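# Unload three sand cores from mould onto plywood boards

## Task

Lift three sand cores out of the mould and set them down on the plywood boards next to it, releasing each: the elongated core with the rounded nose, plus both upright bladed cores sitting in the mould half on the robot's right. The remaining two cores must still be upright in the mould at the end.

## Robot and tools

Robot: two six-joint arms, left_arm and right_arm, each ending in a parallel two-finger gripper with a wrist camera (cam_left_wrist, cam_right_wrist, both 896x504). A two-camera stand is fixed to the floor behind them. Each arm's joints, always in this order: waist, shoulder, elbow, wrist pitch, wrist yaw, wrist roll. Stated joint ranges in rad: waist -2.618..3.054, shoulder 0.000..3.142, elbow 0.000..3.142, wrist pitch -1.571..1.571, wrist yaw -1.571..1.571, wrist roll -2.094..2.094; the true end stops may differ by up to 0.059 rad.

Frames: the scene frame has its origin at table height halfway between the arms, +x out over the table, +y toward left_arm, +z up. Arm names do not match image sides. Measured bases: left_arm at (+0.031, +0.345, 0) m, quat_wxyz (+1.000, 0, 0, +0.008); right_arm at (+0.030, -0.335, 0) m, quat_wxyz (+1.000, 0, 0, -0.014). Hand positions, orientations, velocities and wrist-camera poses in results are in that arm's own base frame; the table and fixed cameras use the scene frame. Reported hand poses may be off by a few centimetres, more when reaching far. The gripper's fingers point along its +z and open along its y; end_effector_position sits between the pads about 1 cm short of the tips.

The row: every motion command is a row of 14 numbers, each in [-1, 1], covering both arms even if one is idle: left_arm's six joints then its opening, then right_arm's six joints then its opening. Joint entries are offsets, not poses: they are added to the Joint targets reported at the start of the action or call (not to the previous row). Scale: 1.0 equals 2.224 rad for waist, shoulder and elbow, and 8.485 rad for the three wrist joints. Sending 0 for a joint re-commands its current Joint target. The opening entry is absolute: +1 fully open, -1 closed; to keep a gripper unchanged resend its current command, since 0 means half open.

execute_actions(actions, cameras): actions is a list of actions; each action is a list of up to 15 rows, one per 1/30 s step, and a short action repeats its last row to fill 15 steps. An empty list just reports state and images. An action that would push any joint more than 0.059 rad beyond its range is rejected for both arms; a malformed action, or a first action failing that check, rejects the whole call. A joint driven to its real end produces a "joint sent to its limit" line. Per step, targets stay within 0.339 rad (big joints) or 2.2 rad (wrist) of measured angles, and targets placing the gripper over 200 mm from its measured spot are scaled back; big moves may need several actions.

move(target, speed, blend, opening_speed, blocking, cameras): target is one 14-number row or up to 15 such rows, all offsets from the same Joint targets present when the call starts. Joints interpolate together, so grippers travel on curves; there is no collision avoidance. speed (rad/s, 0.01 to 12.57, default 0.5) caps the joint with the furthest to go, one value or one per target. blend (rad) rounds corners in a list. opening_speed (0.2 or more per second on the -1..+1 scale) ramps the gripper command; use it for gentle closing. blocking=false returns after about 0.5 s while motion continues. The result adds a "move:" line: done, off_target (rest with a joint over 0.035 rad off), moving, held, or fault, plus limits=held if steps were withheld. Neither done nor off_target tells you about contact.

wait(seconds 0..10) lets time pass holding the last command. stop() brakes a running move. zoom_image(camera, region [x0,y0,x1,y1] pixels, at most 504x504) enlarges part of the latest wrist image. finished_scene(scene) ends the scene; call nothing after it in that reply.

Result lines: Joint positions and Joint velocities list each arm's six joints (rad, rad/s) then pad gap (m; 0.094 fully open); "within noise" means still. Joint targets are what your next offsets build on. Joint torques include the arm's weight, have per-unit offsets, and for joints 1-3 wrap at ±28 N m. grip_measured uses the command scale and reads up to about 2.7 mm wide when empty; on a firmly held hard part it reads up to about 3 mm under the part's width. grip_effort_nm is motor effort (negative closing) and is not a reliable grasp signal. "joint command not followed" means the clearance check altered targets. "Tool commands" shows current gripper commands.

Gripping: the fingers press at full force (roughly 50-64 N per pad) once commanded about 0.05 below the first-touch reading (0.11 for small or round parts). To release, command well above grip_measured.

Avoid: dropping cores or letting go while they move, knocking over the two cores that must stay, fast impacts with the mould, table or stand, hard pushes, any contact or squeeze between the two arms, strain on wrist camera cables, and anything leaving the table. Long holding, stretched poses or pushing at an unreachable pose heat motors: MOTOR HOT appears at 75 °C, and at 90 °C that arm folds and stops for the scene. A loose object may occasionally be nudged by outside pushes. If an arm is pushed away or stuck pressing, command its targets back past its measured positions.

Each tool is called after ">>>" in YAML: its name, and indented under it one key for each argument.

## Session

>>> execute_actions:
  actions: []
  cameras: []

Scene clock: 0.00 s.
left_arm: end_effector_position=(+0.3491, -0.0518, +0.2089) grip_measured=+1.000 grip_effort_nm=n/a end_effector_quat_wxyz=(+0.533, -0.007, +0.816, -0.226) | right_arm: end_effector_position=(+0.3047, +0.0784, +0.1820) grip_measured=+1.000 grip_effort_nm=n/a end_effector_quat_wxyz=(+0.477, +0.034, +0.863, +0.162)
Joint positions: left_arm=[0.064 1.008 0.577 0.059 0.429 -0.249 0.094] | right_arm=[0.21 0.845 0.563 -0.234 -0.068 0.329 0.094]
Joint velocities: within noise
Joint torques (N m): no reading
Heat: left arm: 31 °C; right arm: 32 °C.
Joint targets: left_arm=[0.064 1.000 0.586 0.062 0.431 -0.247] | right_arm=[0.210 0.838 0.575 -0.230 -0.068 0.327]
Tool commands: left_gripper/opening=+1.0 right_gripper/opening=+1.0
No camera images: "cameras" was empty.

>>> move:
  target: [-0.1412,0.3597,0.7707,-0.1841,-0.0508,0.0291,1,0.018,0.4326,0.7756,-0.1497,0.008,-0.0385,1]
  speed: 1.2

Scene clock: 4.47 s.
left_arm: end_effector_position=(+0.3866, -0.0974, +0.3353) grip_measured=+1.000 grip_effort_nm=0.032 end_effector_quat_wxyz=(+0.280, +0.116, +0.952, -0.040) | right_arm: end_effector_position=(+0.3890, +0.0986, +0.3307) grip_measured=+1.000 grip_effort_nm=0.027 end_effector_quat_wxyz=(+0.276, -0.114, +0.954, +0.038)
Joint positions: left_arm=[-0.245 1.783 2.277 -1.491 0.009 -0.006 0.094] | right_arm=[0.242 1.792 2.272 -1.487 -0.007 0.006 0.094]
Joint velocities: within noise
Joint torques (N m): left_arm=[-0.32 -5.52 5.9 1.41 -0.07 0.01] | right_arm=[0.61 -5.96 6.8 0.84 0.06 -0.09]
Heat: left arm: 32 °C; right arm: 33 °C.
Joint targets: left_arm=[-0.251 1.800 2.300 -1.499 0.000 0.000] | right_arm=[0.249 1.800 2.300 -1.500 0.000 0.000]
move: done

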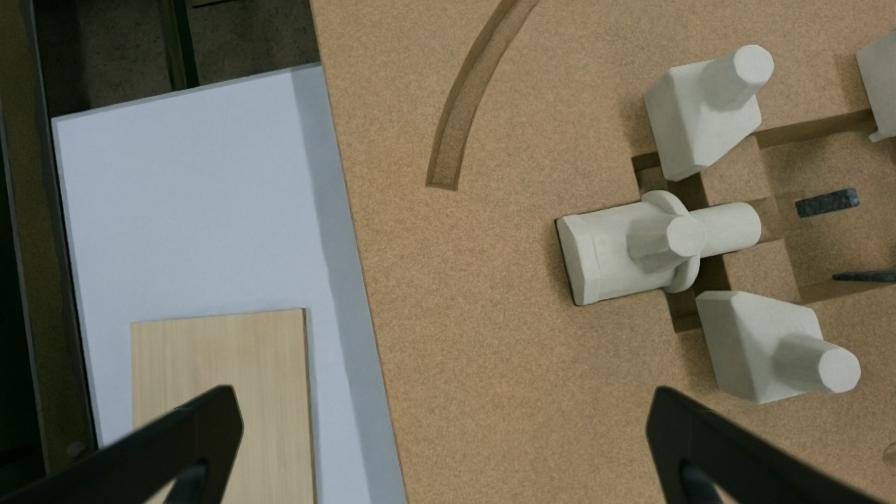

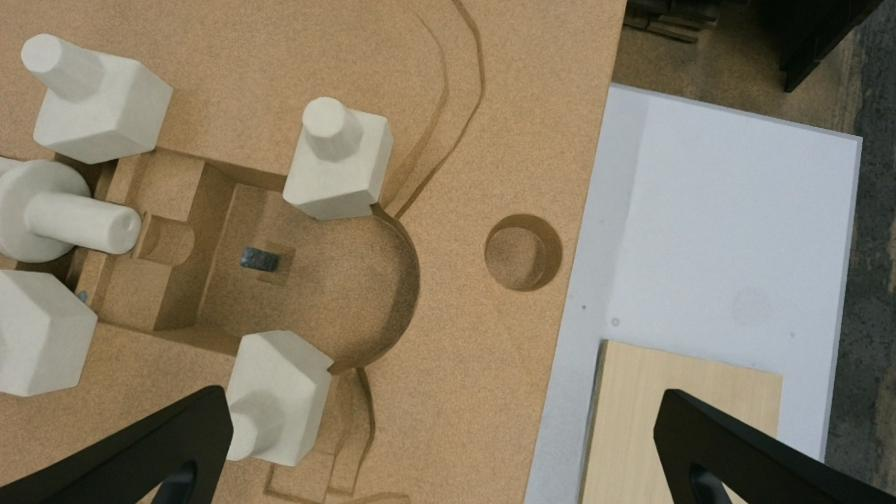

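>>> move:
  target: [-0.1286,0.1304,0.0202,0.0229,0,0,1,0.1353,0.0135,-0.1259,0.0041,0,0,1]
  speed: 0.8

Scene clock: 22.37 s.
left_arm: end_effector_position=(+0.4226, -0.2546, +0.2365) grip_measured=+1.000 grip_effort_nm=0.037 end_effector_quat_wxyz=(+0.226, +0.259, +0.937, -0.066) | right_arm: end_effector_position=(+0.3280, +0.2050, +0.2364) grip_measured=+1.000 grip_effort_nm=0.022 end_effector_quat_wxyz=(+0.131, -0.269, +0.953, +0.039)
Joint positions: left_arm=[-0.543 2.099 2.322 -1.318 0.004 -0.004 0.094] | right_arm=[0.555 1.836 2.022 -1.482 -0.003 0.005 0.094]
Joint velocities: within noise
Joint torques (N m): left_arm=[0.54 -10.58 6.67 1.46 -0.03 0] | right_arm=[-0.28 -7.84 4.77 0.69 0.02 -0.1]
Heat: left arm: 33 °C; right arm: 36 °C.
Joint targets: left_arm=[-0.537 2.090 2.345 -1.305 0.000 0.000] | right_arm=[0.550 1.830 2.020 -1.466 0.000 0.000]
move: done

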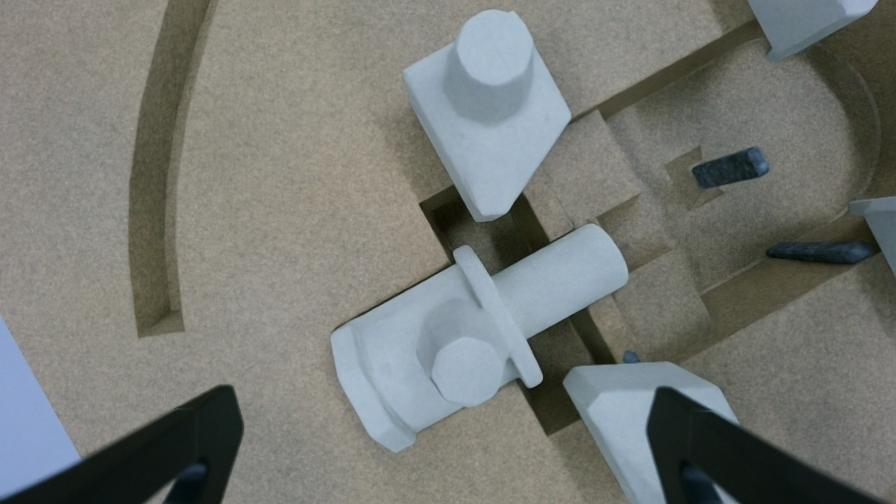

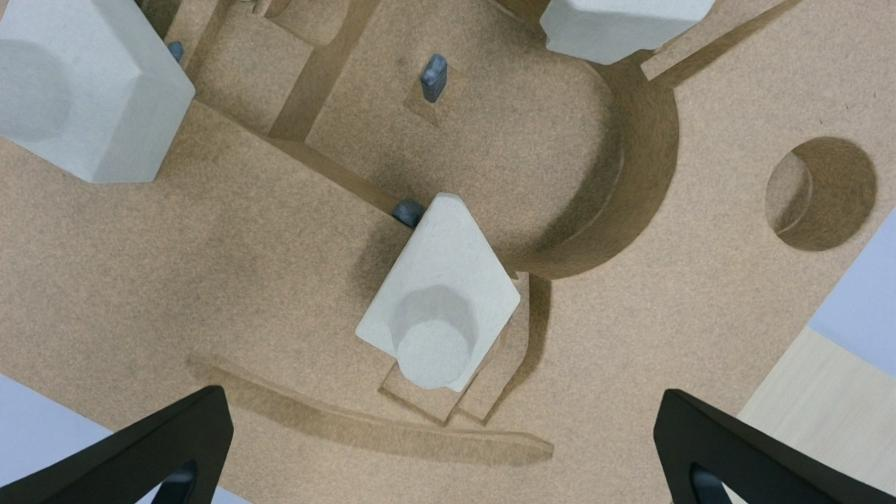

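>>> move:
  target: [-0.0085,-0.0607,-0.2082,0.0395,0,0,1,0,-0.0528,-0.2046,0.0431,0,0,1]
  speed: 0.45

Scene clock: 28.53 s.
left_arm: end_effector_position=(+0.4224, -0.2574, +0.1679) grip_measured=+1.000 grip_effort_nm=0.032 end_effector_quat_wxyz=(+0.225, +0.261, +0.936, -0.066) | right_arm: end_effector_position=(+0.3277, +0.2049, +0.1545) grip_measured=+1.000 grip_effort_nm=0.022 end_effector_quat_wxyz=(+0.133, -0.269, +0.953, +0.040)
Joint positions: left_arm=[-0.548 2.001 1.89 -0.985 0.004 -0.004 0.094] | right_arm=[0.555 1.746 1.573 -1.119 -0.003 0.005 0.094]
Joint velocities: within noise
Joint torques (N m): left_arm=[-0.64 -13.18 4.67 1.47 -0.01 0.01] | right_arm=[-0.42 -9.95 4.88 0.76 0.02 -0.09]
Heat: left arm: 35 °C; right arm: 38 °C.
Joint targets: left_arm=[-0.555 1.955 1.882 -0.970 0.000 0.000] | right_arm=[0.550 1.713 1.565 -1.100 0.000 0.000]
move: off_target (left_arm); left_arm: the shoulder is farthest, 0.046 rad from its target

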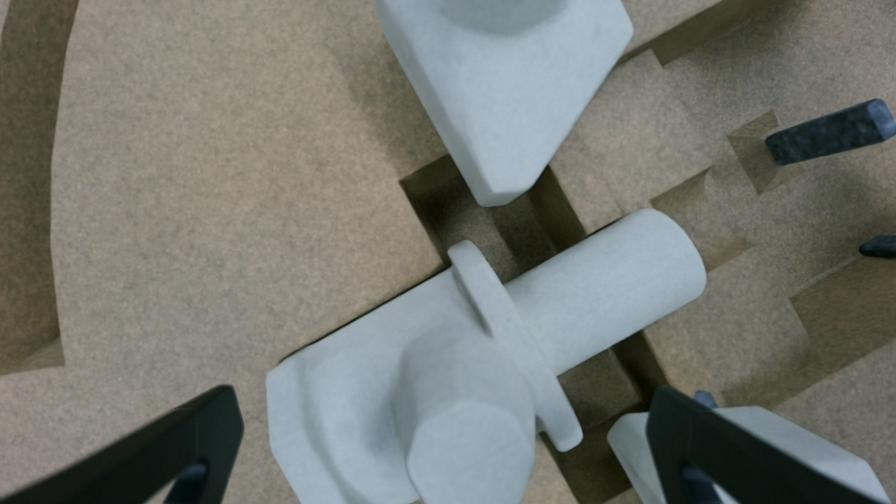

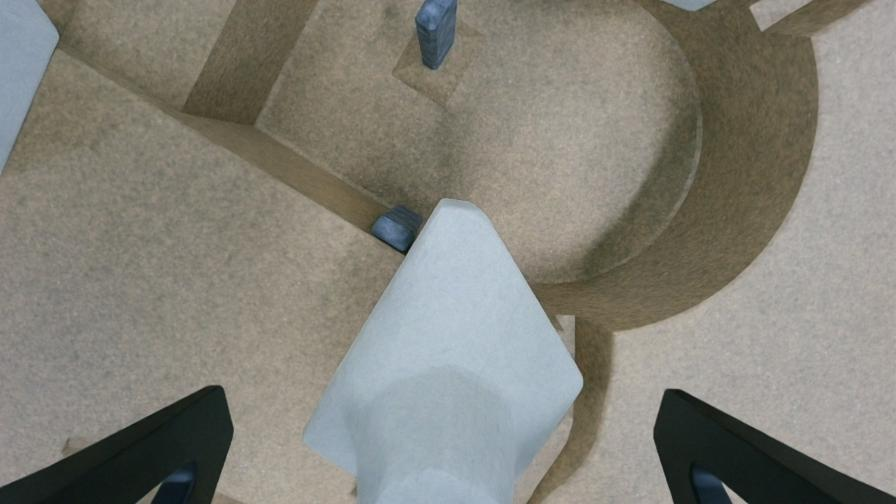

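>>> move:
  target: [-0.0045,0,0,0,0,0,-0.6,0,0,0,0,0,0,-0.6]
  opening_speed: 1.0

Scene clock: 32.53 s.
left_arm: end_effector_position=(+0.4201, -0.2616, +0.1681) grip_measured=-0.395 grip_effort_nm=-0.994 end_effector_quat_wxyz=(+0.226, +0.266, +0.935, -0.067) | right_arm: end_effector_position=(+0.3276, +0.2058, +0.1546) grip_measured=-0.332 grip_effort_nm=-1.004 end_effector_quat_wxyz=(+0.133, -0.269, +0.953, +0.042)
Joint positions: left_arm=[-0.558 2.001 1.89 -0.984 0.004 -0.004 0.028] | right_arm=[0.555 1.746 1.573 -1.118 -0.008 0.005 0.031]
Joint velocities: within noise
Joint torques (N m): left_arm=[-0.5 -13.14 4.7 1.46 -0.03 -0.01] | right_arm=[-0.4 -9.95 4.89 0.72 0.06 -0.09]
Heat: left arm: 36 °C; right arm: 39 °C.
Joint targets: left_arm=[-0.565 1.955 1.882 -0.970 0.000 0.001] | right_arm=[0.550 1.713 1.565 -1.100 0.000 0.000]
move: off_target (left_arm); left_arm: the shoulder is farthest, 0.046 rad from its target

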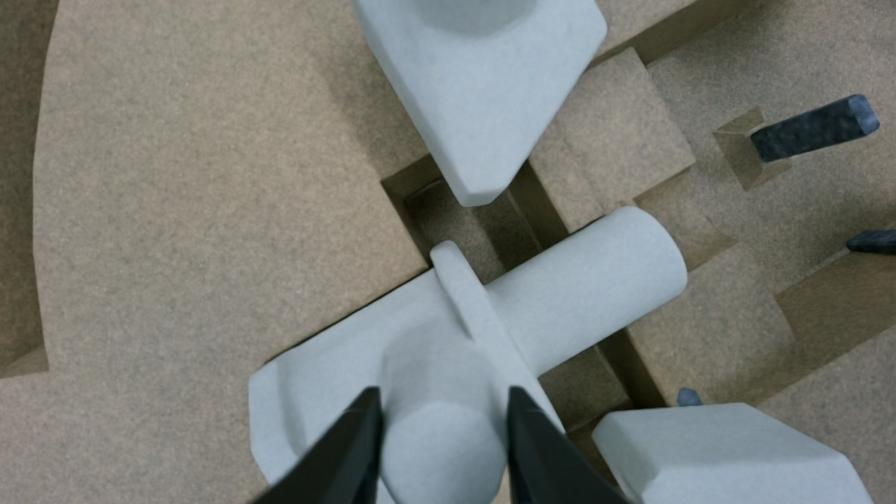

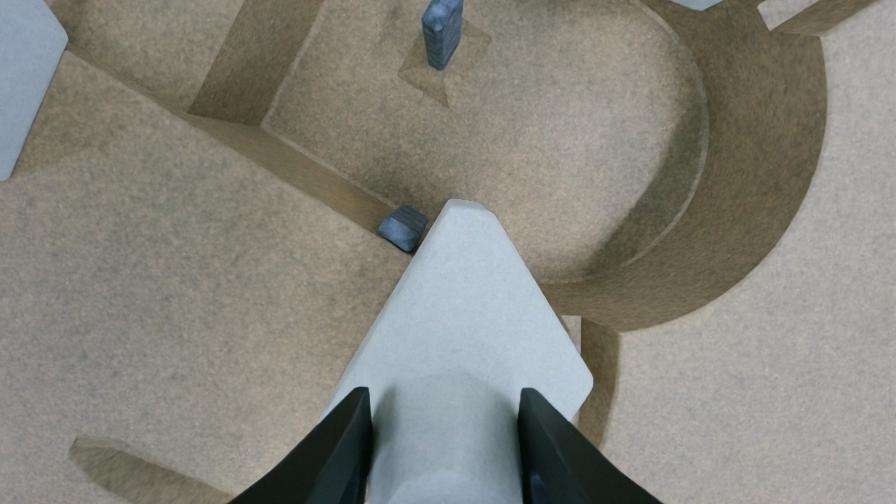

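>>> move:
  target:
    - [0,0.0403,0.235,-0.042,0,0,-0.6,0,0.0325,0.194,-0.0407,0,0,-0.6]
    - [0.4101,-0.1933,-0.0526,-0.0253,0,0,-0.6,-0.3867,0.0369,0.1799,-0.0324,0,0,-0.6]
  speed: [0.45,0.7]
  blend: [0.05,0]

Scene clock: 48.47 s.
left_arm: end_effector_position=(+0.3478, +0.1294, +0.2624) grip_measured=-0.397 grip_effort_nm=-1.004 end_effector_quat_wxyz=(+0.237, -0.171, +0.955, +0.045) | right_arm: end_effector_position=(+0.3688, -0.1196, +0.2319) grip_measured=-0.333 grip_effort_nm=-1.009 end_effector_quat_wxyz=(+0.148, +0.158, +0.976, -0.024)
Joint positions: left_arm=[0.35 1.582 1.756 -1.258 -0.007 -0.003 0.028] | right_arm=[-0.315 1.801 1.949 -1.418 0.003 0.005 0.031]
Joint velocities: within noise
Joint torques (N m): left_arm=[-0.2 -10.21 5.57 2.13 0.1 -0.03] | right_arm=[0.36 -7.66 6.39 0.99 -0.04 -0.09]
Heat: left arm: 38 °C; right arm: 42 °C.
Joint targets: left_arm=[0.347 1.525 1.765 -1.185 0.000 0.001] | right_arm=[-0.310 1.795 1.965 -1.375 0.000 0.000]
move: off_target (left_arm, right_arm); left_arm: the wrist pitch is farthest, 0.073 rad from its target; right_arm: the wrist pitch is farthest, 0.044 rad from its target

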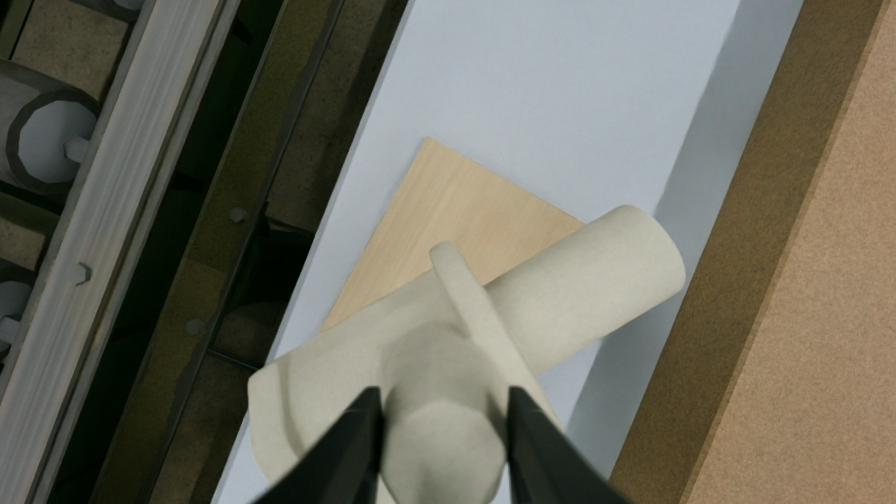

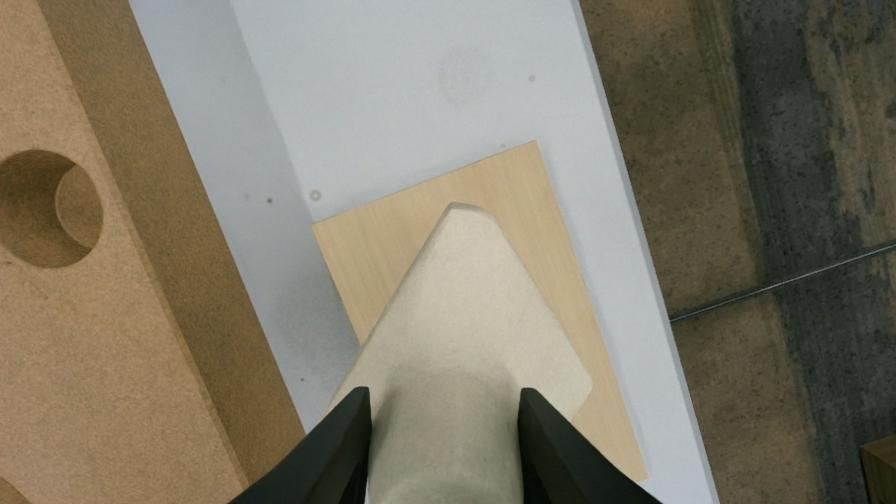

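>>> move:
  target: [0.0405,-0.0428,-0.2563,0.056,0,0,-0.6,0,-0.0351,-0.215,0.0471,0,0,-0.6]
  speed: 0.4

Scene clock: 52.53 s.
left_arm: end_effector_position=(+0.3315, +0.1539, +0.1396) grip_measured=-0.397 grip_effort_nm=-0.994 end_effector_quat_wxyz=(+0.228, -0.209, +0.950, +0.051) | right_arm: end_effector_position=(+0.3706, -0.1202, +0.1228) grip_measured=-0.333 grip_effort_nm=-1.004 end_effector_quat_wxyz=(+0.129, +0.158, +0.979, -0.022)
Joint positions: left_arm=[0.43 1.496 1.181 -0.784 -0.004 -0.003 0.028] | right_arm=[-0.315 1.772 1.482 -1.018 0.003 0.005 0.031]
Joint velocities: within noise
Joint torques (N m): left_arm=[0.55 -10.51 6.39 2.13 0.08 -0.03] | right_arm=[0.44 -11.92 5.91 0.93 -0.03 -0.1]
Heat: left arm: 39 °C; right arm: 42 °C.
Joint targets: left_arm=[0.437 1.430 1.195 -0.709 0.000 0.001] | right_arm=[-0.310 1.717 1.487 -0.975 0.000 0.000]
move: off_target (left_arm, right_arm); left_arm: the wrist pitch is farthest, 0.074 rad from its target; right_arm: the shoulder is farthest, 0.055 rad from its target

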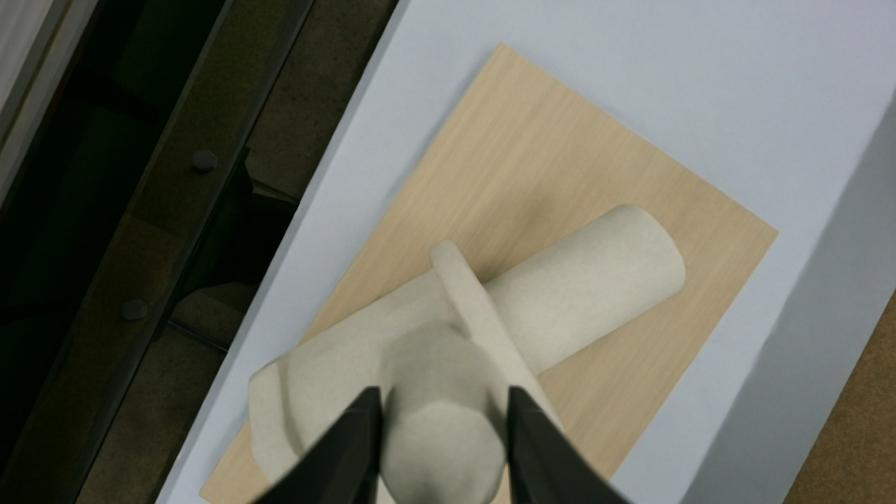

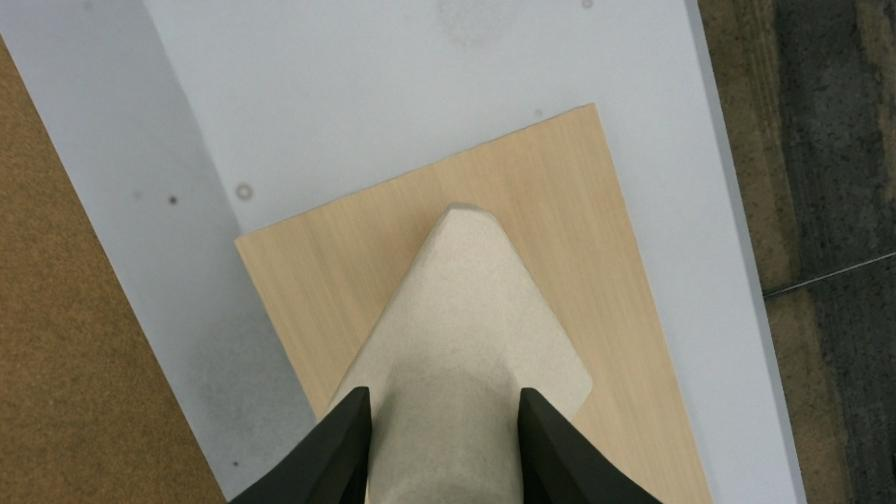

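>>> move:
  target: [0,0,-0.0153,0.004,0,0,-0.6,0,0,-0.008,0.021,0,0,-0.6]
  speed: 0.2
  cameras: []

>>> move:
  target: [0,0,-0.009,0.0023,0,0,-0.6,0,0,-0.01,0.0026,0,0,-0.6]
  speed: 0.1
  cameras: ["cam_right_wrist"]

Scene clock: 58.87 s.
left_arm: end_effector_position=(+0.3312, +0.1537, +0.1333) grip_measured=-0.397 grip_effort_nm=-0.999 end_effector_quat_wxyz=(+0.230, -0.209, +0.949, +0.052) | right_arm: end_effector_position=(+0.4030, -0.1307, +0.1308) grip_measured=-0.333 grip_effort_nm=-1.004 end_effector_quat_wxyz=(+0.200, +0.156, +0.967, -0.033)
Joint positions: left_arm=[0.43 1.493 1.151 -0.753 -0.004 -0.003 0.028] | right_arm=[-0.315 1.772 1.466 -0.857 0.003 0.005 0.031]
Joint velocities: within noise
Joint torques (N m): left_arm=[0.54 -10.26 6.09 2.17 0.07 -0.01] | right_arm=[0.42 -12.11 5.93 1.3 -0.03 -0.09]
Heat: left arm: 38 °C; right arm: 42 °C.
Joint targets: left_arm=[0.437 1.430 1.161 -0.676 0.000 0.001] | right_arm=[-0.310 1.717 1.469 -0.797 0.000 0.000]
move: off_target (left_arm, right_arm); left_arm: the wrist pitch is farthest, 0.078 rad from its target; right_arm: the wrist pitch is farthest, 0.060 rad from its target
No camera images: "cameras" was empty.

Scene clock: 59.80 s.
left_arm: end_effector_position=(+0.3318, +0.1540, +0.1329) grip_measured=-0.397 grip_effort_nm=-1.004 end_effector_quat_wxyz=(+0.237, -0.209, +0.947, +0.053) | right_arm: end_effector_position=(+0.4022, -0.1305, +0.1248) grip_measured=-0.334 grip_effort_nm=-1.009 end_effector_quat_wxyz=(+0.199, +0.156, +0.967, -0.032)
Joint positions: left_arm=[0.43 1.485 1.135 -0.731 -0.004 -0.003 0.028] | right_arm=[-0.315 1.772 1.443 -0.836 0.003 0.005 0.031]
Joint velocities: within noise
Joint torques (N m): left_arm=[0.53 -9.61 5.65 2.18 0.09 -0.04] | right_arm=[0.42 -12.12 6 1.3 -0.03 -0.09]
Heat: left arm: 38 °C; right arm: 42 °C.
Joint targets: left_arm=[0.437 1.430 1.141 -0.656 0.000 0.001] | right_arm=[-0.310 1.717 1.447 -0.775 0.000 0.000]
move: off_target (left_arm, right_arm); left_arm: the wrist pitch is farthest, 0.075 rad from its target; right_arm: the wrist pitch is farthest, 0.061 rad from its target
Images, in order (width x height): cam_right_wrist 896x504.

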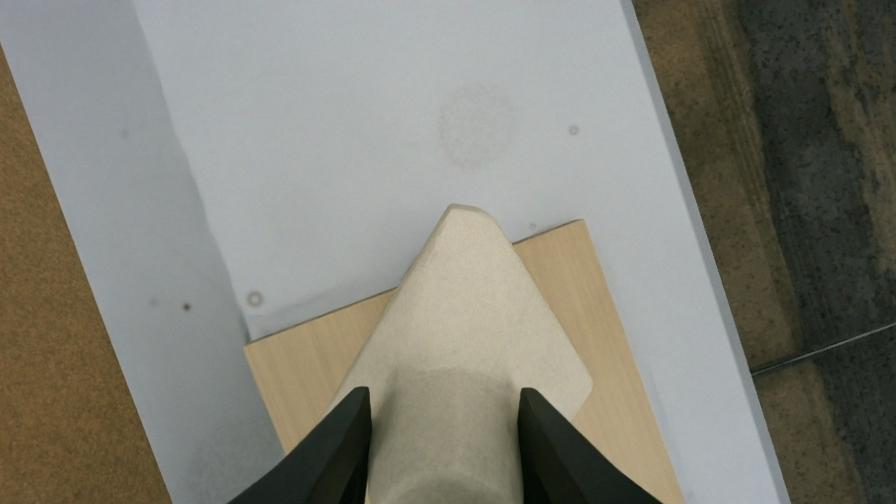

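>>> move:
  target: [0,0,0,-0.006,0,0,0.4,0,-0.0585,-0.0648,0.0015,0,0,-0.6]
  speed: 0.2
  opening_speed: 0.6

Scene clock: 67.10 s.
left_arm: end_effector_position=(+0.3339, +0.1551, +0.1446) grip_measured=+0.398 grip_effort_nm=0.134 end_effector_quat_wxyz=(+0.257, -0.208, +0.942, +0.058) | right_arm: end_effector_position=(+0.3694, -0.1198, +0.1272) grip_measured=-0.334 grip_effort_nm=-0.999 end_effector_quat_wxyz=(+0.201, +0.156, +0.967, -0.033)
Joint positions: left_arm=[0.43 1.456 1.135 -0.718 -0.004 -0.003 0.066] | right_arm=[-0.315 1.638 1.299 -0.822 0.003 0.005 0.031]
Joint velocities: within noise
Joint torques (N m): left_arm=[0.55 -7.2 5.89 1.53 0.09 -0.02] | right_arm=[0.43 -10.7 6.01 1.31 -0.03 -0.1]
Heat: left arm: 37 °C; right arm: 42 °C.
Joint targets: left_arm=[0.437 1.430 1.141 -0.707 0.000 0.001] | right_arm=[-0.310 1.587 1.303 -0.762 0.000 0.000]
move: off_target (right_arm); right_arm: the wrist pitch is farthest, 0.060 rad from its target

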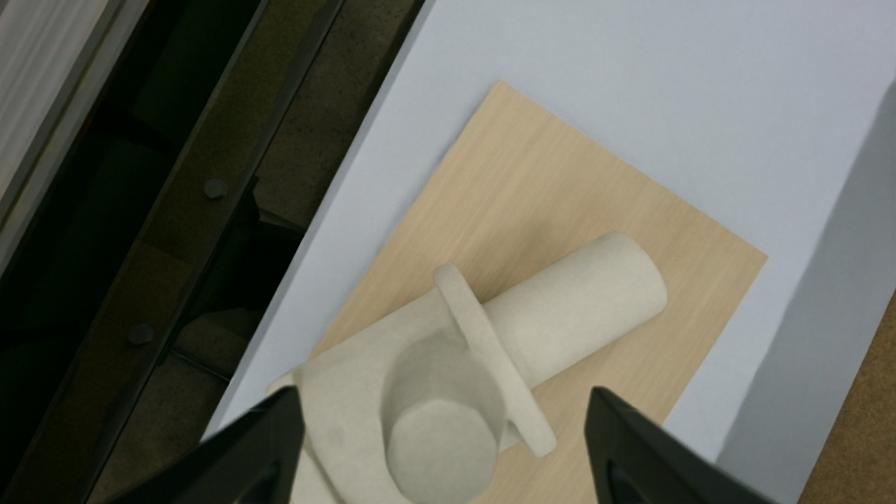

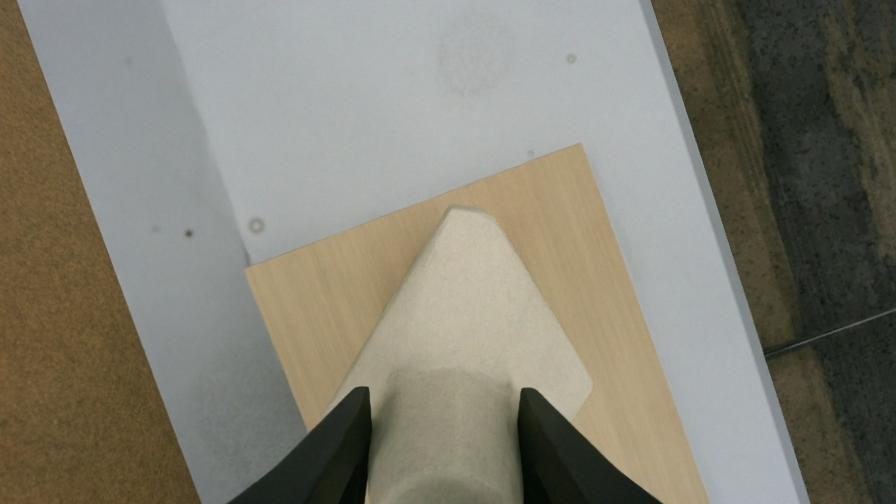

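>>> move:
  target: [0,0,0.18,-0.025,0,0,1,0,0,-0.018,0.0047,0,0,-0.6]
  speed: 0.4
  cameras: []

>>> move:
  target: [0,0,0,0,0,0,1,0,0,-0.011,0.0029,0,0,-0.6]
  speed: 0.1

Scene clock: 71.60 s.
left_arm: end_effector_position=(+0.3584, +0.1663, +0.2684) grip_measured=+0.998 grip_effort_nm=0.125 end_effector_quat_wxyz=(+0.344, -0.201, +0.914, +0.077) | right_arm: end_effector_position=(+0.3681, -0.1194, +0.1172) grip_measured=-0.334 grip_effort_nm=-1.004 end_effector_quat_wxyz=(+0.200, +0.156, +0.967, -0.033)
Joint positions: left_arm=[0.43 1.454 1.519 -0.915 -0.004 -0.003 0.094] | right_arm=[-0.315 1.638 1.259 -0.783 0.003 0.005 0.031]
Joint velocities: within noise
Joint torques (N m): left_arm=[0.64 -7.01 7.2 1.66 0.08 -0.02] | right_arm=[0.43 -10.69 5.97 1.33 -0.03 -0.1]
Heat: left arm: 37 °C; right arm: 41 °C.
Joint targets: left_arm=[0.437 1.430 1.542 -0.919 0.000 0.000] | right_arm=[-0.310 1.587 1.263 -0.722 0.000 0.000]
move: off_target (right_arm); right_arm: the wrist pitch is farthest, 0.061 rad from its target
No camera images: "cameras" was empty.

Scene clock: 72.37 s.
left_arm: end_effector_position=(+0.3583, +0.1663, +0.2682) grip_measured=+0.998 grip_effort_nm=0.125 end_effector_quat_wxyz=(+0.344, -0.202, +0.914, +0.077) | right_arm: end_effector_position=(+0.3679, -0.1193, +0.1140) grip_measured=-0.334 grip_effort_nm=-0.999 end_effector_quat_wxyz=(+0.204, +0.156, +0.966, -0.033)
Joint positions: left_arm=[0.43 1.454 1.519 -0.916 -0.004 -0.003 0.094] | right_arm=[-0.315 1.633 1.238 -0.76 0.003 0.005 0.031]
Joint velocities: within noise
Joint torques (N m): left_arm=[0.5 -6.99 7.25 1.63 0.07 -0.02] | right_arm=[0.43 -10.25 5.71 1.33 -0.03 -0.1]
Heat: left arm: 37 °C; right arm: 41 °C.
Joint targets: left_arm=[0.437 1.430 1.542 -0.919 0.000 0.000] | right_arm=[-0.310 1.587 1.238 -0.698 0.000 0.000]
move: off_target (right_arm); right_arm: the wrist pitch is farthest, 0.063 rad from its target

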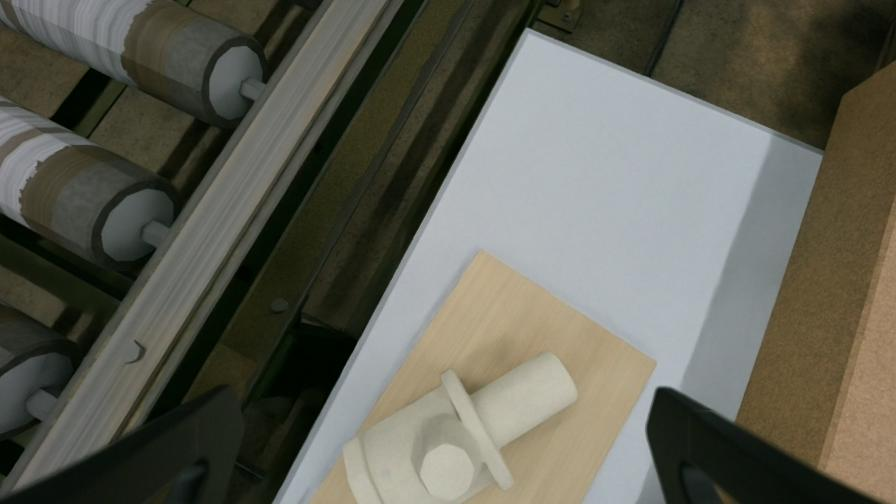

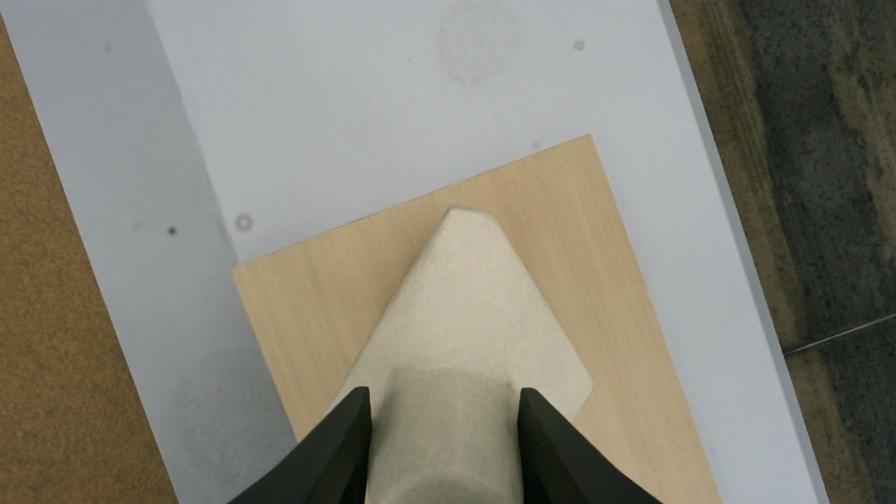

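Contact. Release gently.

>>> move:
  target: [0,0,0,0,0,0,1,0,0,0,-0.006,0,0,-0.18]
  opening_speed: 0.2
  speed: 0.1
  cameras: []

>>> move:
  target: [0,0,0,0,0,0,1,0,0,0,0,0,0,0.6]
  opening_speed: 0.4
  cameras: ["cam_right_wrist"]

Scene clock: 78.13 s.
left_arm: end_effector_position=(+0.3583, +0.1662, +0.2682) grip_measured=+0.998 grip_effort_nm=0.120 end_effector_quat_wxyz=(+0.344, -0.202, +0.914, +0.077) | right_arm: end_effector_position=(+0.3671, -0.1179, +0.1199) grip_measured=-0.183 grip_effort_nm=0.178 end_effector_quat_wxyz=(+0.210, +0.155, +0.965, -0.032)
Joint positions: left_arm=[0.43 1.454 1.519 -0.916 -0.004 -0.003 0.094] | right_arm=[-0.314 1.615 1.238 -0.765 -0.001 0.005 0.038]
Joint velocities: within noise
Joint torques (N m): left_arm=[0.53 -7.05 7.25 1.65 0.04 0] | right_arm=[0.38 -8.66 5.74 0.94 0.01 -0.09]
Heat: left arm: 37 °C; right arm: 41 °C.
Joint targets: left_arm=[0.437 1.430 1.542 -0.919 0.000 0.000] | right_arm=[-0.310 1.587 1.238 -0.749 0.000 0.000]
move: done
No camera images: "cameras" was empty.

Scene clock: 80.30 s.
left_arm: end_effector_position=(+0.3583, +0.1662, +0.2682) grip_measured=+0.998 grip_effort_nm=0.125 end_effector_quat_wxyz=(+0.344, -0.202, +0.914, +0.077) | right_arm: end_effector_position=(+0.3671, -0.1179, +0.1199) grip_measured=+0.597 grip_effort_nm=0.183 end_effector_quat_wxyz=(+0.210, +0.155, +0.965, -0.032)
Joint positions: left_arm=[0.43 1.454 1.519 -0.916 -0.004 -0.003 0.094] | right_arm=[-0.314 1.615 1.238 -0.765 -0.001 0.005 0.075]
Joint velocities: within noise
Joint torques (N m): left_arm=[0.57 -6.99 7.25 1.64 0.09 -0.03] | right_arm=[0.39 -8.66 5.75 0.94 0 -0.1]
Heat: left arm: 37 °C; right arm: 40 °C.
Joint targets: left_arm=[0.437 1.430 1.542 -0.919 0.000 0.000] | right_arm=[-0.310 1.587 1.238 -0.749 0.000 0.000]
move: done
Images, in order (width x height): cam_right_wrist 896x504.

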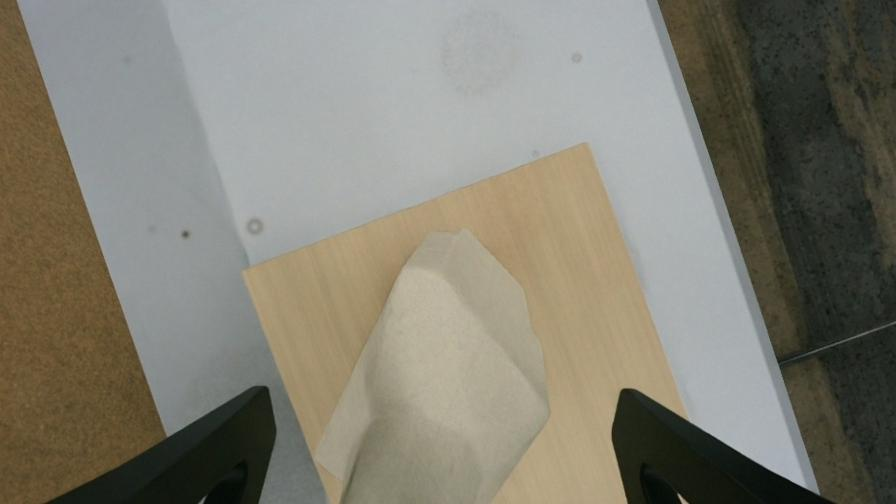

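>>> move:
  target:
    - [0,0,0,0,0,0,1,0,0,0.2,-0.03,0,0,1]
    - [0,0,0,0,0,0,1,0.3035,0.2374,0.4618,-0.0302,0,0,1]
  speed: [0.6,0.9]
  blend: [0.05,0]
  opening_speed: 1.0
  cameras: ["cam_right_wrist"]

Scene clock: 88.40 s.
left_arm: end_effector_position=(+0.3583, +0.1662, +0.2682) grip_measured=+0.998 grip_effort_nm=0.125 end_effector_quat_wxyz=(+0.344, -0.202, +0.914, +0.077) | right_arm: end_effector_position=(+0.5142, +0.2003, +0.2430) grip_measured=+0.997 grip_effort_nm=0.178 end_effector_quat_wxyz=(+0.335, -0.171, +0.924, +0.065)
Joint positions: left_arm=[0.43 1.454 1.519 -0.916 -0.004 -0.003 0.094] | right_arm=[0.368 2.109 2.234 -0.998 -0.004 0.004 0.094]
Joint velocities: within noise
Joint torques (N m): left_arm=[0.58 -7.09 7.27 1.65 0.09 -0.05] | right_arm=[-0.46 -9.69 8.23 1.04 0.03 -0.09]
Heat: left arm: 37 °C; right arm: 39 °C.
Joint targets: left_arm=[0.437 1.430 1.542 -0.919 0.000 0.000] | right_arm=[0.365 2.115 2.266 -1.005 0.000 0.000]
move: done
Images, in order (width x height): cam_right_wrist 896x504.

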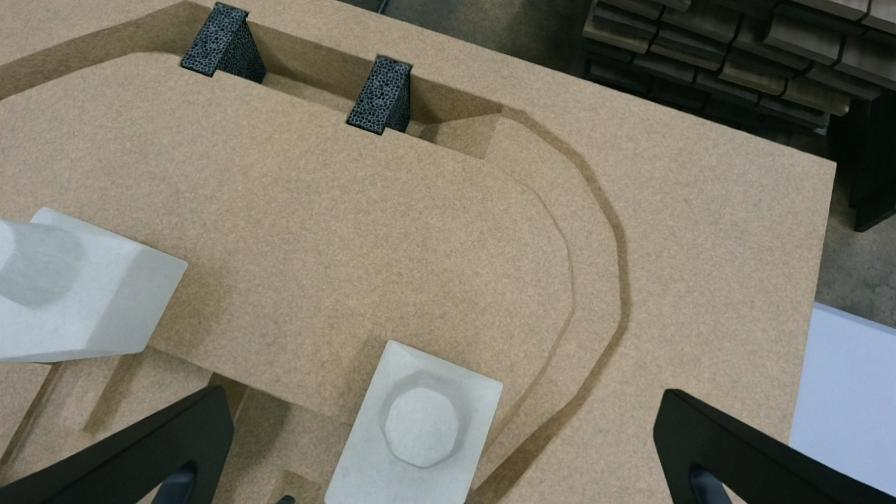

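>>> move:
  target: [0,0,0,0,0,0,1,0.0045,-0.0463,-0.1897,0.0397,0,0,1]
  speed: 0.45
  cameras: ["cam_right_wrist"]

Scene clock: 93.50 s.
left_arm: end_effector_position=(+0.3583, +0.1662, +0.2682) grip_measured=+0.998 grip_effort_nm=0.120 end_effector_quat_wxyz=(+0.344, -0.202, +0.914, +0.077) | right_arm: end_effector_position=(+0.5142, +0.2003, +0.1659) grip_measured=+0.997 grip_effort_nm=0.178 end_effector_quat_wxyz=(+0.325, -0.172, +0.928, +0.063)
Joint positions: left_arm=[0.43 1.454 1.519 -0.916 -0.004 -0.003 0.094] | right_arm=[0.368 2.056 1.853 -0.692 -0.004 0.004 0.094]
Joint velocities: within noise
Joint torques (N m): left_arm=[0.58 -6.94 7.13 1.7 0.09 -0.03] | right_arm=[0.59 -13.7 5.34 1.3 0.03 -0.09]
Heat: left arm: 37 °C; right arm: 40 °C.
Joint targets: left_arm=[0.437 1.430 1.542 -0.919 0.000 0.000] | right_arm=[0.375 2.012 1.844 -0.668 0.000 0.000]
move: off_target (right_arm); right_arm: the shoulder is farthest, 0.044 rad from its target
Images, in order (width x height): cam_right_wrist 896x504.

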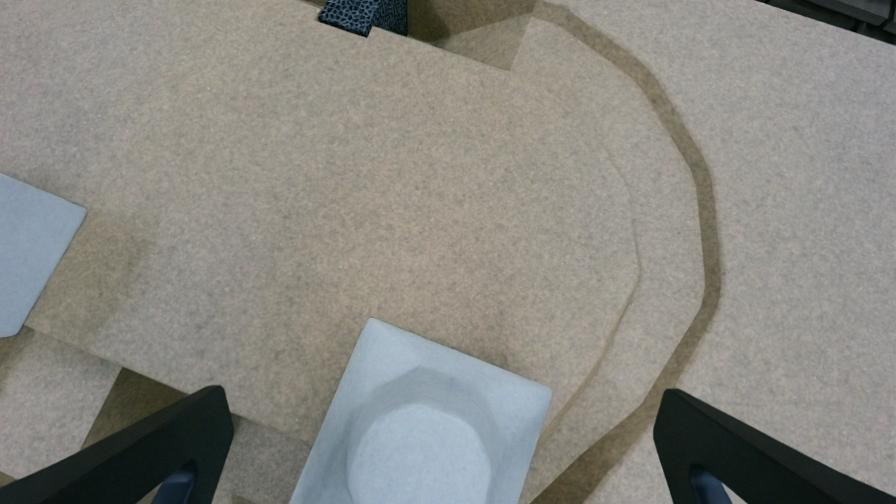

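>>> move:
  target: [0,0,0,0,0,0,1,0.007,0.007,0,0,0,0,1]
  speed: 0.2
  cameras: ["cam_right_wrist"]

>>> move:
  target: [0,0,0,0,0,0,1,0,0,0,0,0,0,-0.6]
  opening_speed: 1.0
  cameras: ["cam_right_wrist"]

Scene clock: 97.27 s.
left_arm: end_effector_position=(+0.3583, +0.1662, +0.2682) grip_measured=+0.998 grip_effort_nm=0.125 end_effector_quat_wxyz=(+0.344, -0.202, +0.914, +0.077) | right_arm: end_effector_position=(+0.5110, +0.2090, +0.1661) grip_measured=+0.997 grip_effort_nm=0.178 end_effector_quat_wxyz=(+0.325, -0.179, +0.926, +0.066)
Joint positions: left_arm=[0.43 1.454 1.519 -0.916 -0.004 -0.003 0.094] | right_arm=[0.385 2.056 1.853 -0.691 -0.004 0.004 0.094]
Joint velocities: within noise
Joint torques (N m): left_arm=[0.54 -7.02 7.24 1.67 0.08 -0.02] | right_arm=[0.53 -12.38 5.37 1.31 0.04 -0.09]
Heat: left arm: 37 °C; right arm: 44 °C.
Joint targets: left_arm=[0.437 1.430 1.542 -0.919 0.000 0.000] | right_arm=[0.391 2.028 1.844 -0.668 0.000 0.000]
move: done
Images, in order (width x height): cam_right_wrist 896x504.

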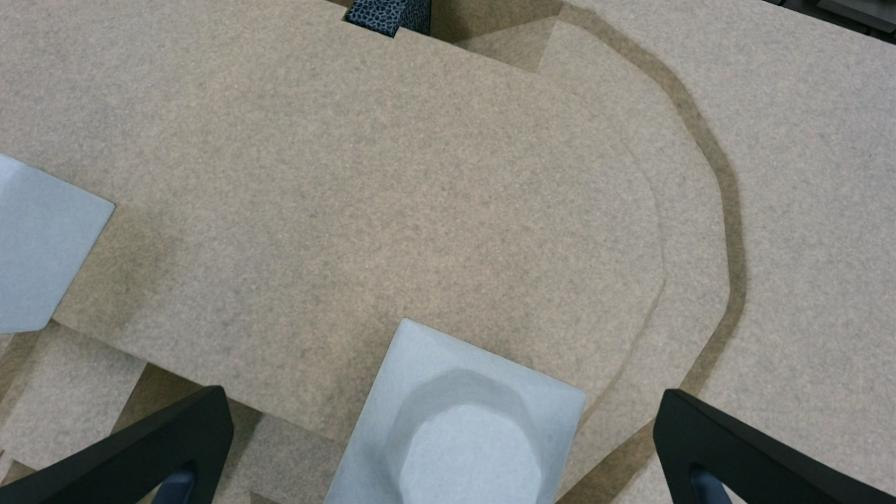

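Scene clock: 99.07 s.
left_arm: end_effector_position=(+0.3583, +0.1662, +0.2682) grip_measured=+0.998 grip_effort_nm=0.125 end_effector_quat_wxyz=(+0.344, -0.202, +0.914, +0.077) | right_arm: end_effector_position=(+0.5114, +0.2083, +0.1661) grip_measured=-0.356 grip_effort_nm=-1.004 end_effector_quat_wxyz=(+0.326, -0.179, +0.926, +0.064)
Joint positions: left_arm=[0.43 1.454 1.519 -0.916 -0.004 -0.003 0.094] | right_arm=[0.385 2.056 1.853 -0.69 0 0.004 0.03]
Joint velocities: within noise
Joint torques (N m): left_arm=[0.62 -6.97 7.24 1.65 0.06 -0.02] | right_arm=[0.5 -12.4 5.39 1.29 0 -0.09]
Heat: left arm: 37 °C; right arm: 46 °C.
Joint targets: left_arm=[0.437 1.430 1.542 -0.919 0.000 0.000] | right_arm=[0.391 2.028 1.844 -0.668 0.000 0.000]
move: done
Images, in order (width x height): cam_right_wrist 896x504.

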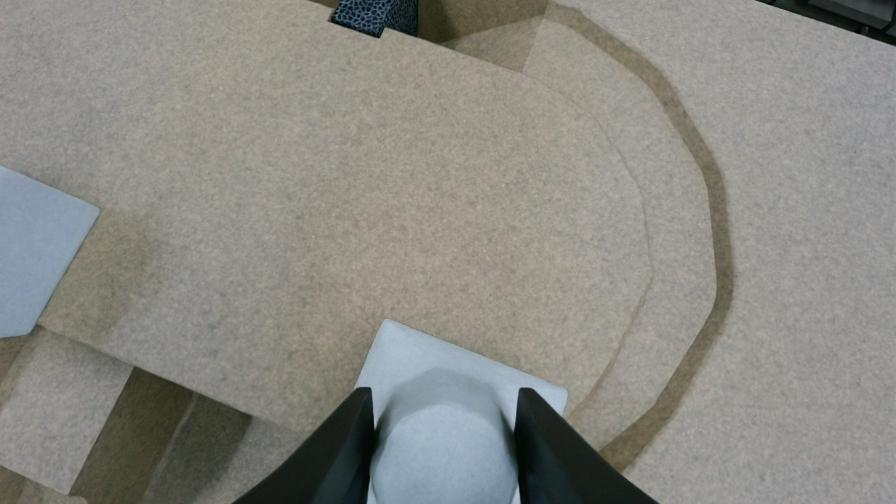

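>>> move:
  target:
    - [0,0,0,0,0,0,1,0,0.03,0.22,-0.05,0,0,-0.6]
    - [0,0,0,0,0,0,1,0,-0.442,-0.1862,-0.0556,0,0,-0.6]
    - [0,0,0,0,0,0,1,-0.3737,-0.442,-0.1862,-0.0556,0,0,-0.6]
    - [0,0,0,0,0,0,1,-0.3737,-0.469,-0.4663,-0.0032,0,0,-0.6]
  speed: [0.45,0.8,0.8,0.4]
  blend: [0.05,0.1,0.03,0]
  cameras: ["cam_right_wrist"]

Scene clock: 114.63 s.
left_arm: end_effector_position=(+0.3583, +0.1662, +0.2682) grip_measured=+0.998 grip_effort_nm=0.115 end_effector_quat_wxyz=(+0.344, -0.202, +0.914, +0.077) | right_arm: end_effector_position=(+0.2488, -0.1148, +0.1427) grip_measured=-0.356 grip_effort_nm=-1.004 end_effector_quat_wxyz=(+0.288, +0.208, +0.932, -0.065)
Joint positions: left_arm=[0.43 1.454 1.519 -0.916 -0.004 -0.003 0.094] | right_arm=[-0.434 1.014 0.8 -0.757 0.004 0.003 0.03]
Joint velocities: within noise
Joint torques (N m): left_arm=[0.55 -6.97 7.19 1.64 0.07 -0.04] | right_arm=[-0.64 -4.21 6.42 1.62 -0.04 -0.07]
Heat: left arm: 38 °C; right arm: 48 °C.
Joint targets: left_arm=[0.437 1.430 1.542 -0.919 0.000 0.000] | right_arm=[-0.440 0.984 0.807 -0.695 0.000 0.000]
move: off_target (right_arm); right_arm: the wrist pitch is farthest, 0.062 rad from its target
Images, in order (width x height): cam_right_wrist 896x504.

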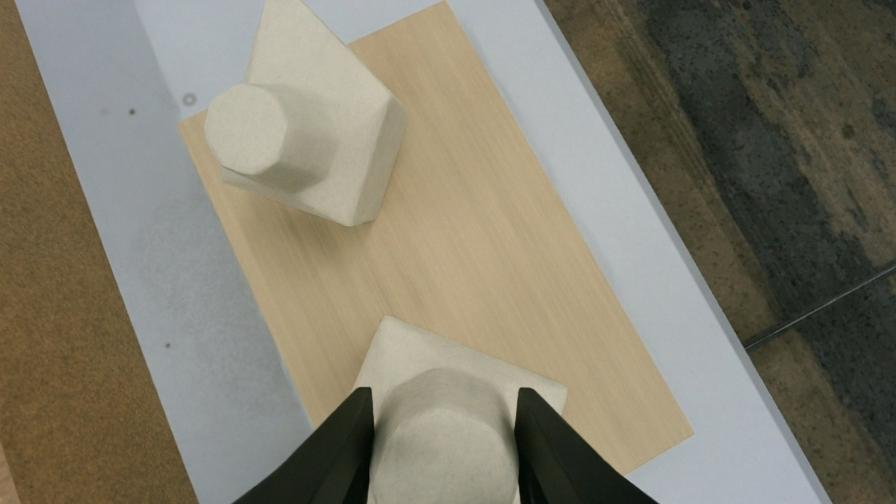

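>>> move:
  target: [0,0,0,0,0,0,1,-0.018,0,-0.026,0.0068,0,0,-0.6]
  speed: 0.15
  cameras: []

>>> move:
  target: [0,0,0,0,0,0,1,0,0,-0.011,0.0029,0,0,-0.6]
  speed: 0.1
  cameras: ["cam_right_wrist"]

Scene clock: 118.60 s.
left_arm: end_effector_position=(+0.3583, +0.1662, +0.2682) grip_measured=+0.998 grip_effort_nm=0.125 end_effector_quat_wxyz=(+0.344, -0.202, +0.914, +0.077) | right_arm: end_effector_position=(+0.2445, -0.1247, +0.1301) grip_measured=-0.356 grip_effort_nm=-1.004 end_effector_quat_wxyz=(+0.290, +0.226, +0.927, -0.071)
Joint positions: left_arm=[0.43 1.454 1.519 -0.916 -0.004 -0.003 0.094] | right_arm=[-0.473 1.01 0.746 -0.701 0.003 0.003 0.03]
Joint velocities: within noise
Joint torques (N m): left_arm=[0.58 -6.95 7.17 1.65 0.06 -0.02] | right_arm=[-0.65 -3.93 6.2 1.62 -0.04 -0.08]
Heat: left arm: 38 °C; right arm: 45 °C.
Joint targets: left_arm=[0.437 1.430 1.542 -0.919 0.000 0.000] | right_arm=[-0.480 0.984 0.749 -0.638 0.000 0.000]
move: off_target (right_arm); right_arm: the wrist pitch is farthest, 0.063 rad from its target
No camera images: "cameras" was empty.

Scene clock: 119.53 s.
left_arm: end_effector_position=(+0.3583, +0.1662, +0.2682) grip_measured=+0.998 grip_effort_nm=0.120 end_effector_quat_wxyz=(+0.344, -0.202, +0.914, +0.077) | right_arm: end_effector_position=(+0.2445, -0.1246, +0.1243) grip_measured=-0.356 grip_effort_nm=-1.004 end_effector_quat_wxyz=(+0.290, +0.226, +0.927, -0.071)
Joint positions: left_arm=[0.43 1.454 1.519 -0.916 -0.004 -0.003 0.094] | right_arm=[-0.473 1.01 0.722 -0.676 0.003 0.003 0.03]
Joint velocities: within noise
Joint torques (N m): left_arm=[0.51 -7.06 7.25 1.67 0.08 -0.03] | right_arm=[-0.65 -3.96 6.09 1.59 -0.04 -0.08]
Heat: left arm: 38 °C; right arm: 44 °C.
Joint targets: left_arm=[0.437 1.430 1.542 -0.919 0.000 0.000] | right_arm=[-0.480 0.984 0.724 -0.613 0.000 0.000]
move: off_target (right_arm); right_arm: the wrist pitch is farthest, 0.063 rad from its target
Images, in order (width x height): cam_right_wrist 896x504.

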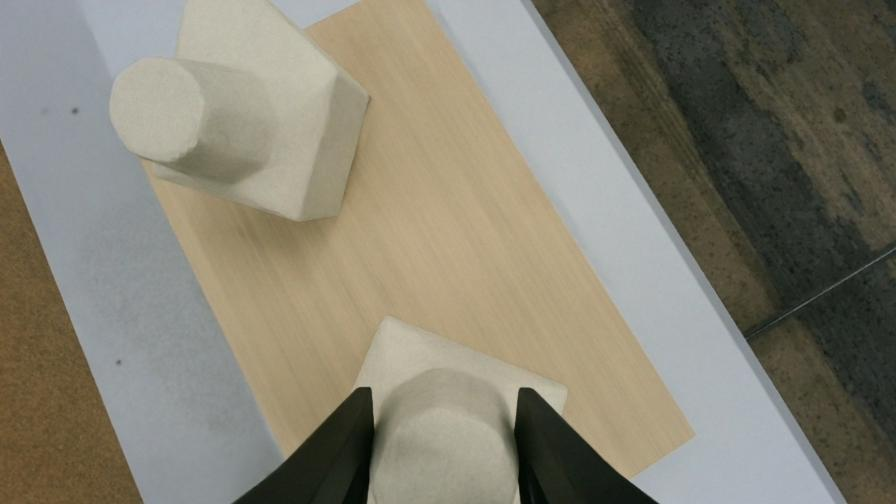

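>>> move:
  target: [0,0,0,0,0,0,1,0,0,-0.01,0.0026,0,0,-0.6]
  speed: 0.1
  cameras: []

>>> move:
  target: [0,0,0,0,0,0,1,0,0,-0.009,0.0024,0,0,-0.6]
  speed: 0.1
  cameras: []

Scene clock: 122.73 s.
left_arm: end_effector_position=(+0.3583, +0.1662, +0.2682) grip_measured=+0.998 grip_effort_nm=0.120 end_effector_quat_wxyz=(+0.344, -0.202, +0.914, +0.077) | right_arm: end_effector_position=(+0.2441, -0.1244, +0.1186) grip_measured=-0.356 grip_effort_nm=-1.004 end_effector_quat_wxyz=(+0.290, +0.226, +0.927, -0.071)
Joint positions: left_arm=[0.43 1.454 1.519 -0.916 -0.004 -0.003 0.094] | right_arm=[-0.473 1.01 0.7 -0.654 0.003 0.003 0.03]
Joint velocities: within noise
Joint torques (N m): left_arm=[0.51 -6.91 7.16 1.65 0.06 -0.02] | right_arm=[-0.62 -3.96 6.11 1.64 -0.04 -0.08]
Heat: left arm: 38 °C; right arm: 43 °C.
Joint targets: left_arm=[0.437 1.430 1.542 -0.919 0.000 0.000] | right_arm=[-0.480 0.984 0.702 -0.591 0.000 0.000]
move: off_target (right_arm); right_arm: the wrist pitch is farthest, 0.063 rad from its target
No camera images: "cameras" was empty.

Scene clock: 123.50 s.
left_arm: end_effector_position=(+0.3583, +0.1662, +0.2682) grip_measured=+0.998 grip_effort_nm=0.125 end_effector_quat_wxyz=(+0.344, -0.202, +0.914, +0.077) | right_arm: end_effector_position=(+0.2464, -0.1256, +0.1167) grip_measured=-0.356 grip_effort_nm=-1.004 end_effector_quat_wxyz=(+0.297, +0.225, +0.925, -0.073)
Joint positions: left_arm=[0.43 1.454 1.519 -0.916 -0.004 -0.003 0.094] | right_arm=[-0.473 1.01 0.685 -0.625 0.003 0.003 0.03]
Joint velocities: within noise
Joint torques (N m): left_arm=[0.57 -7.01 7.24 1.65 0.08 -0.02] | right_arm=[-0.65 -3.96 5.75 1.57 -0.04 -0.08]
Heat: left arm: 38 °C; right arm: 43 °C.
Joint targets: left_arm=[0.437 1.430 1.542 -0.919 0.000 0.000] | right_arm=[-0.480 0.984 0.682 -0.570 0.000 0.000]
move: off_target (right_arm); right_arm: the wrist pitch is farthest, 0.054 rad from its target
No camera images: "cameras" was empty.


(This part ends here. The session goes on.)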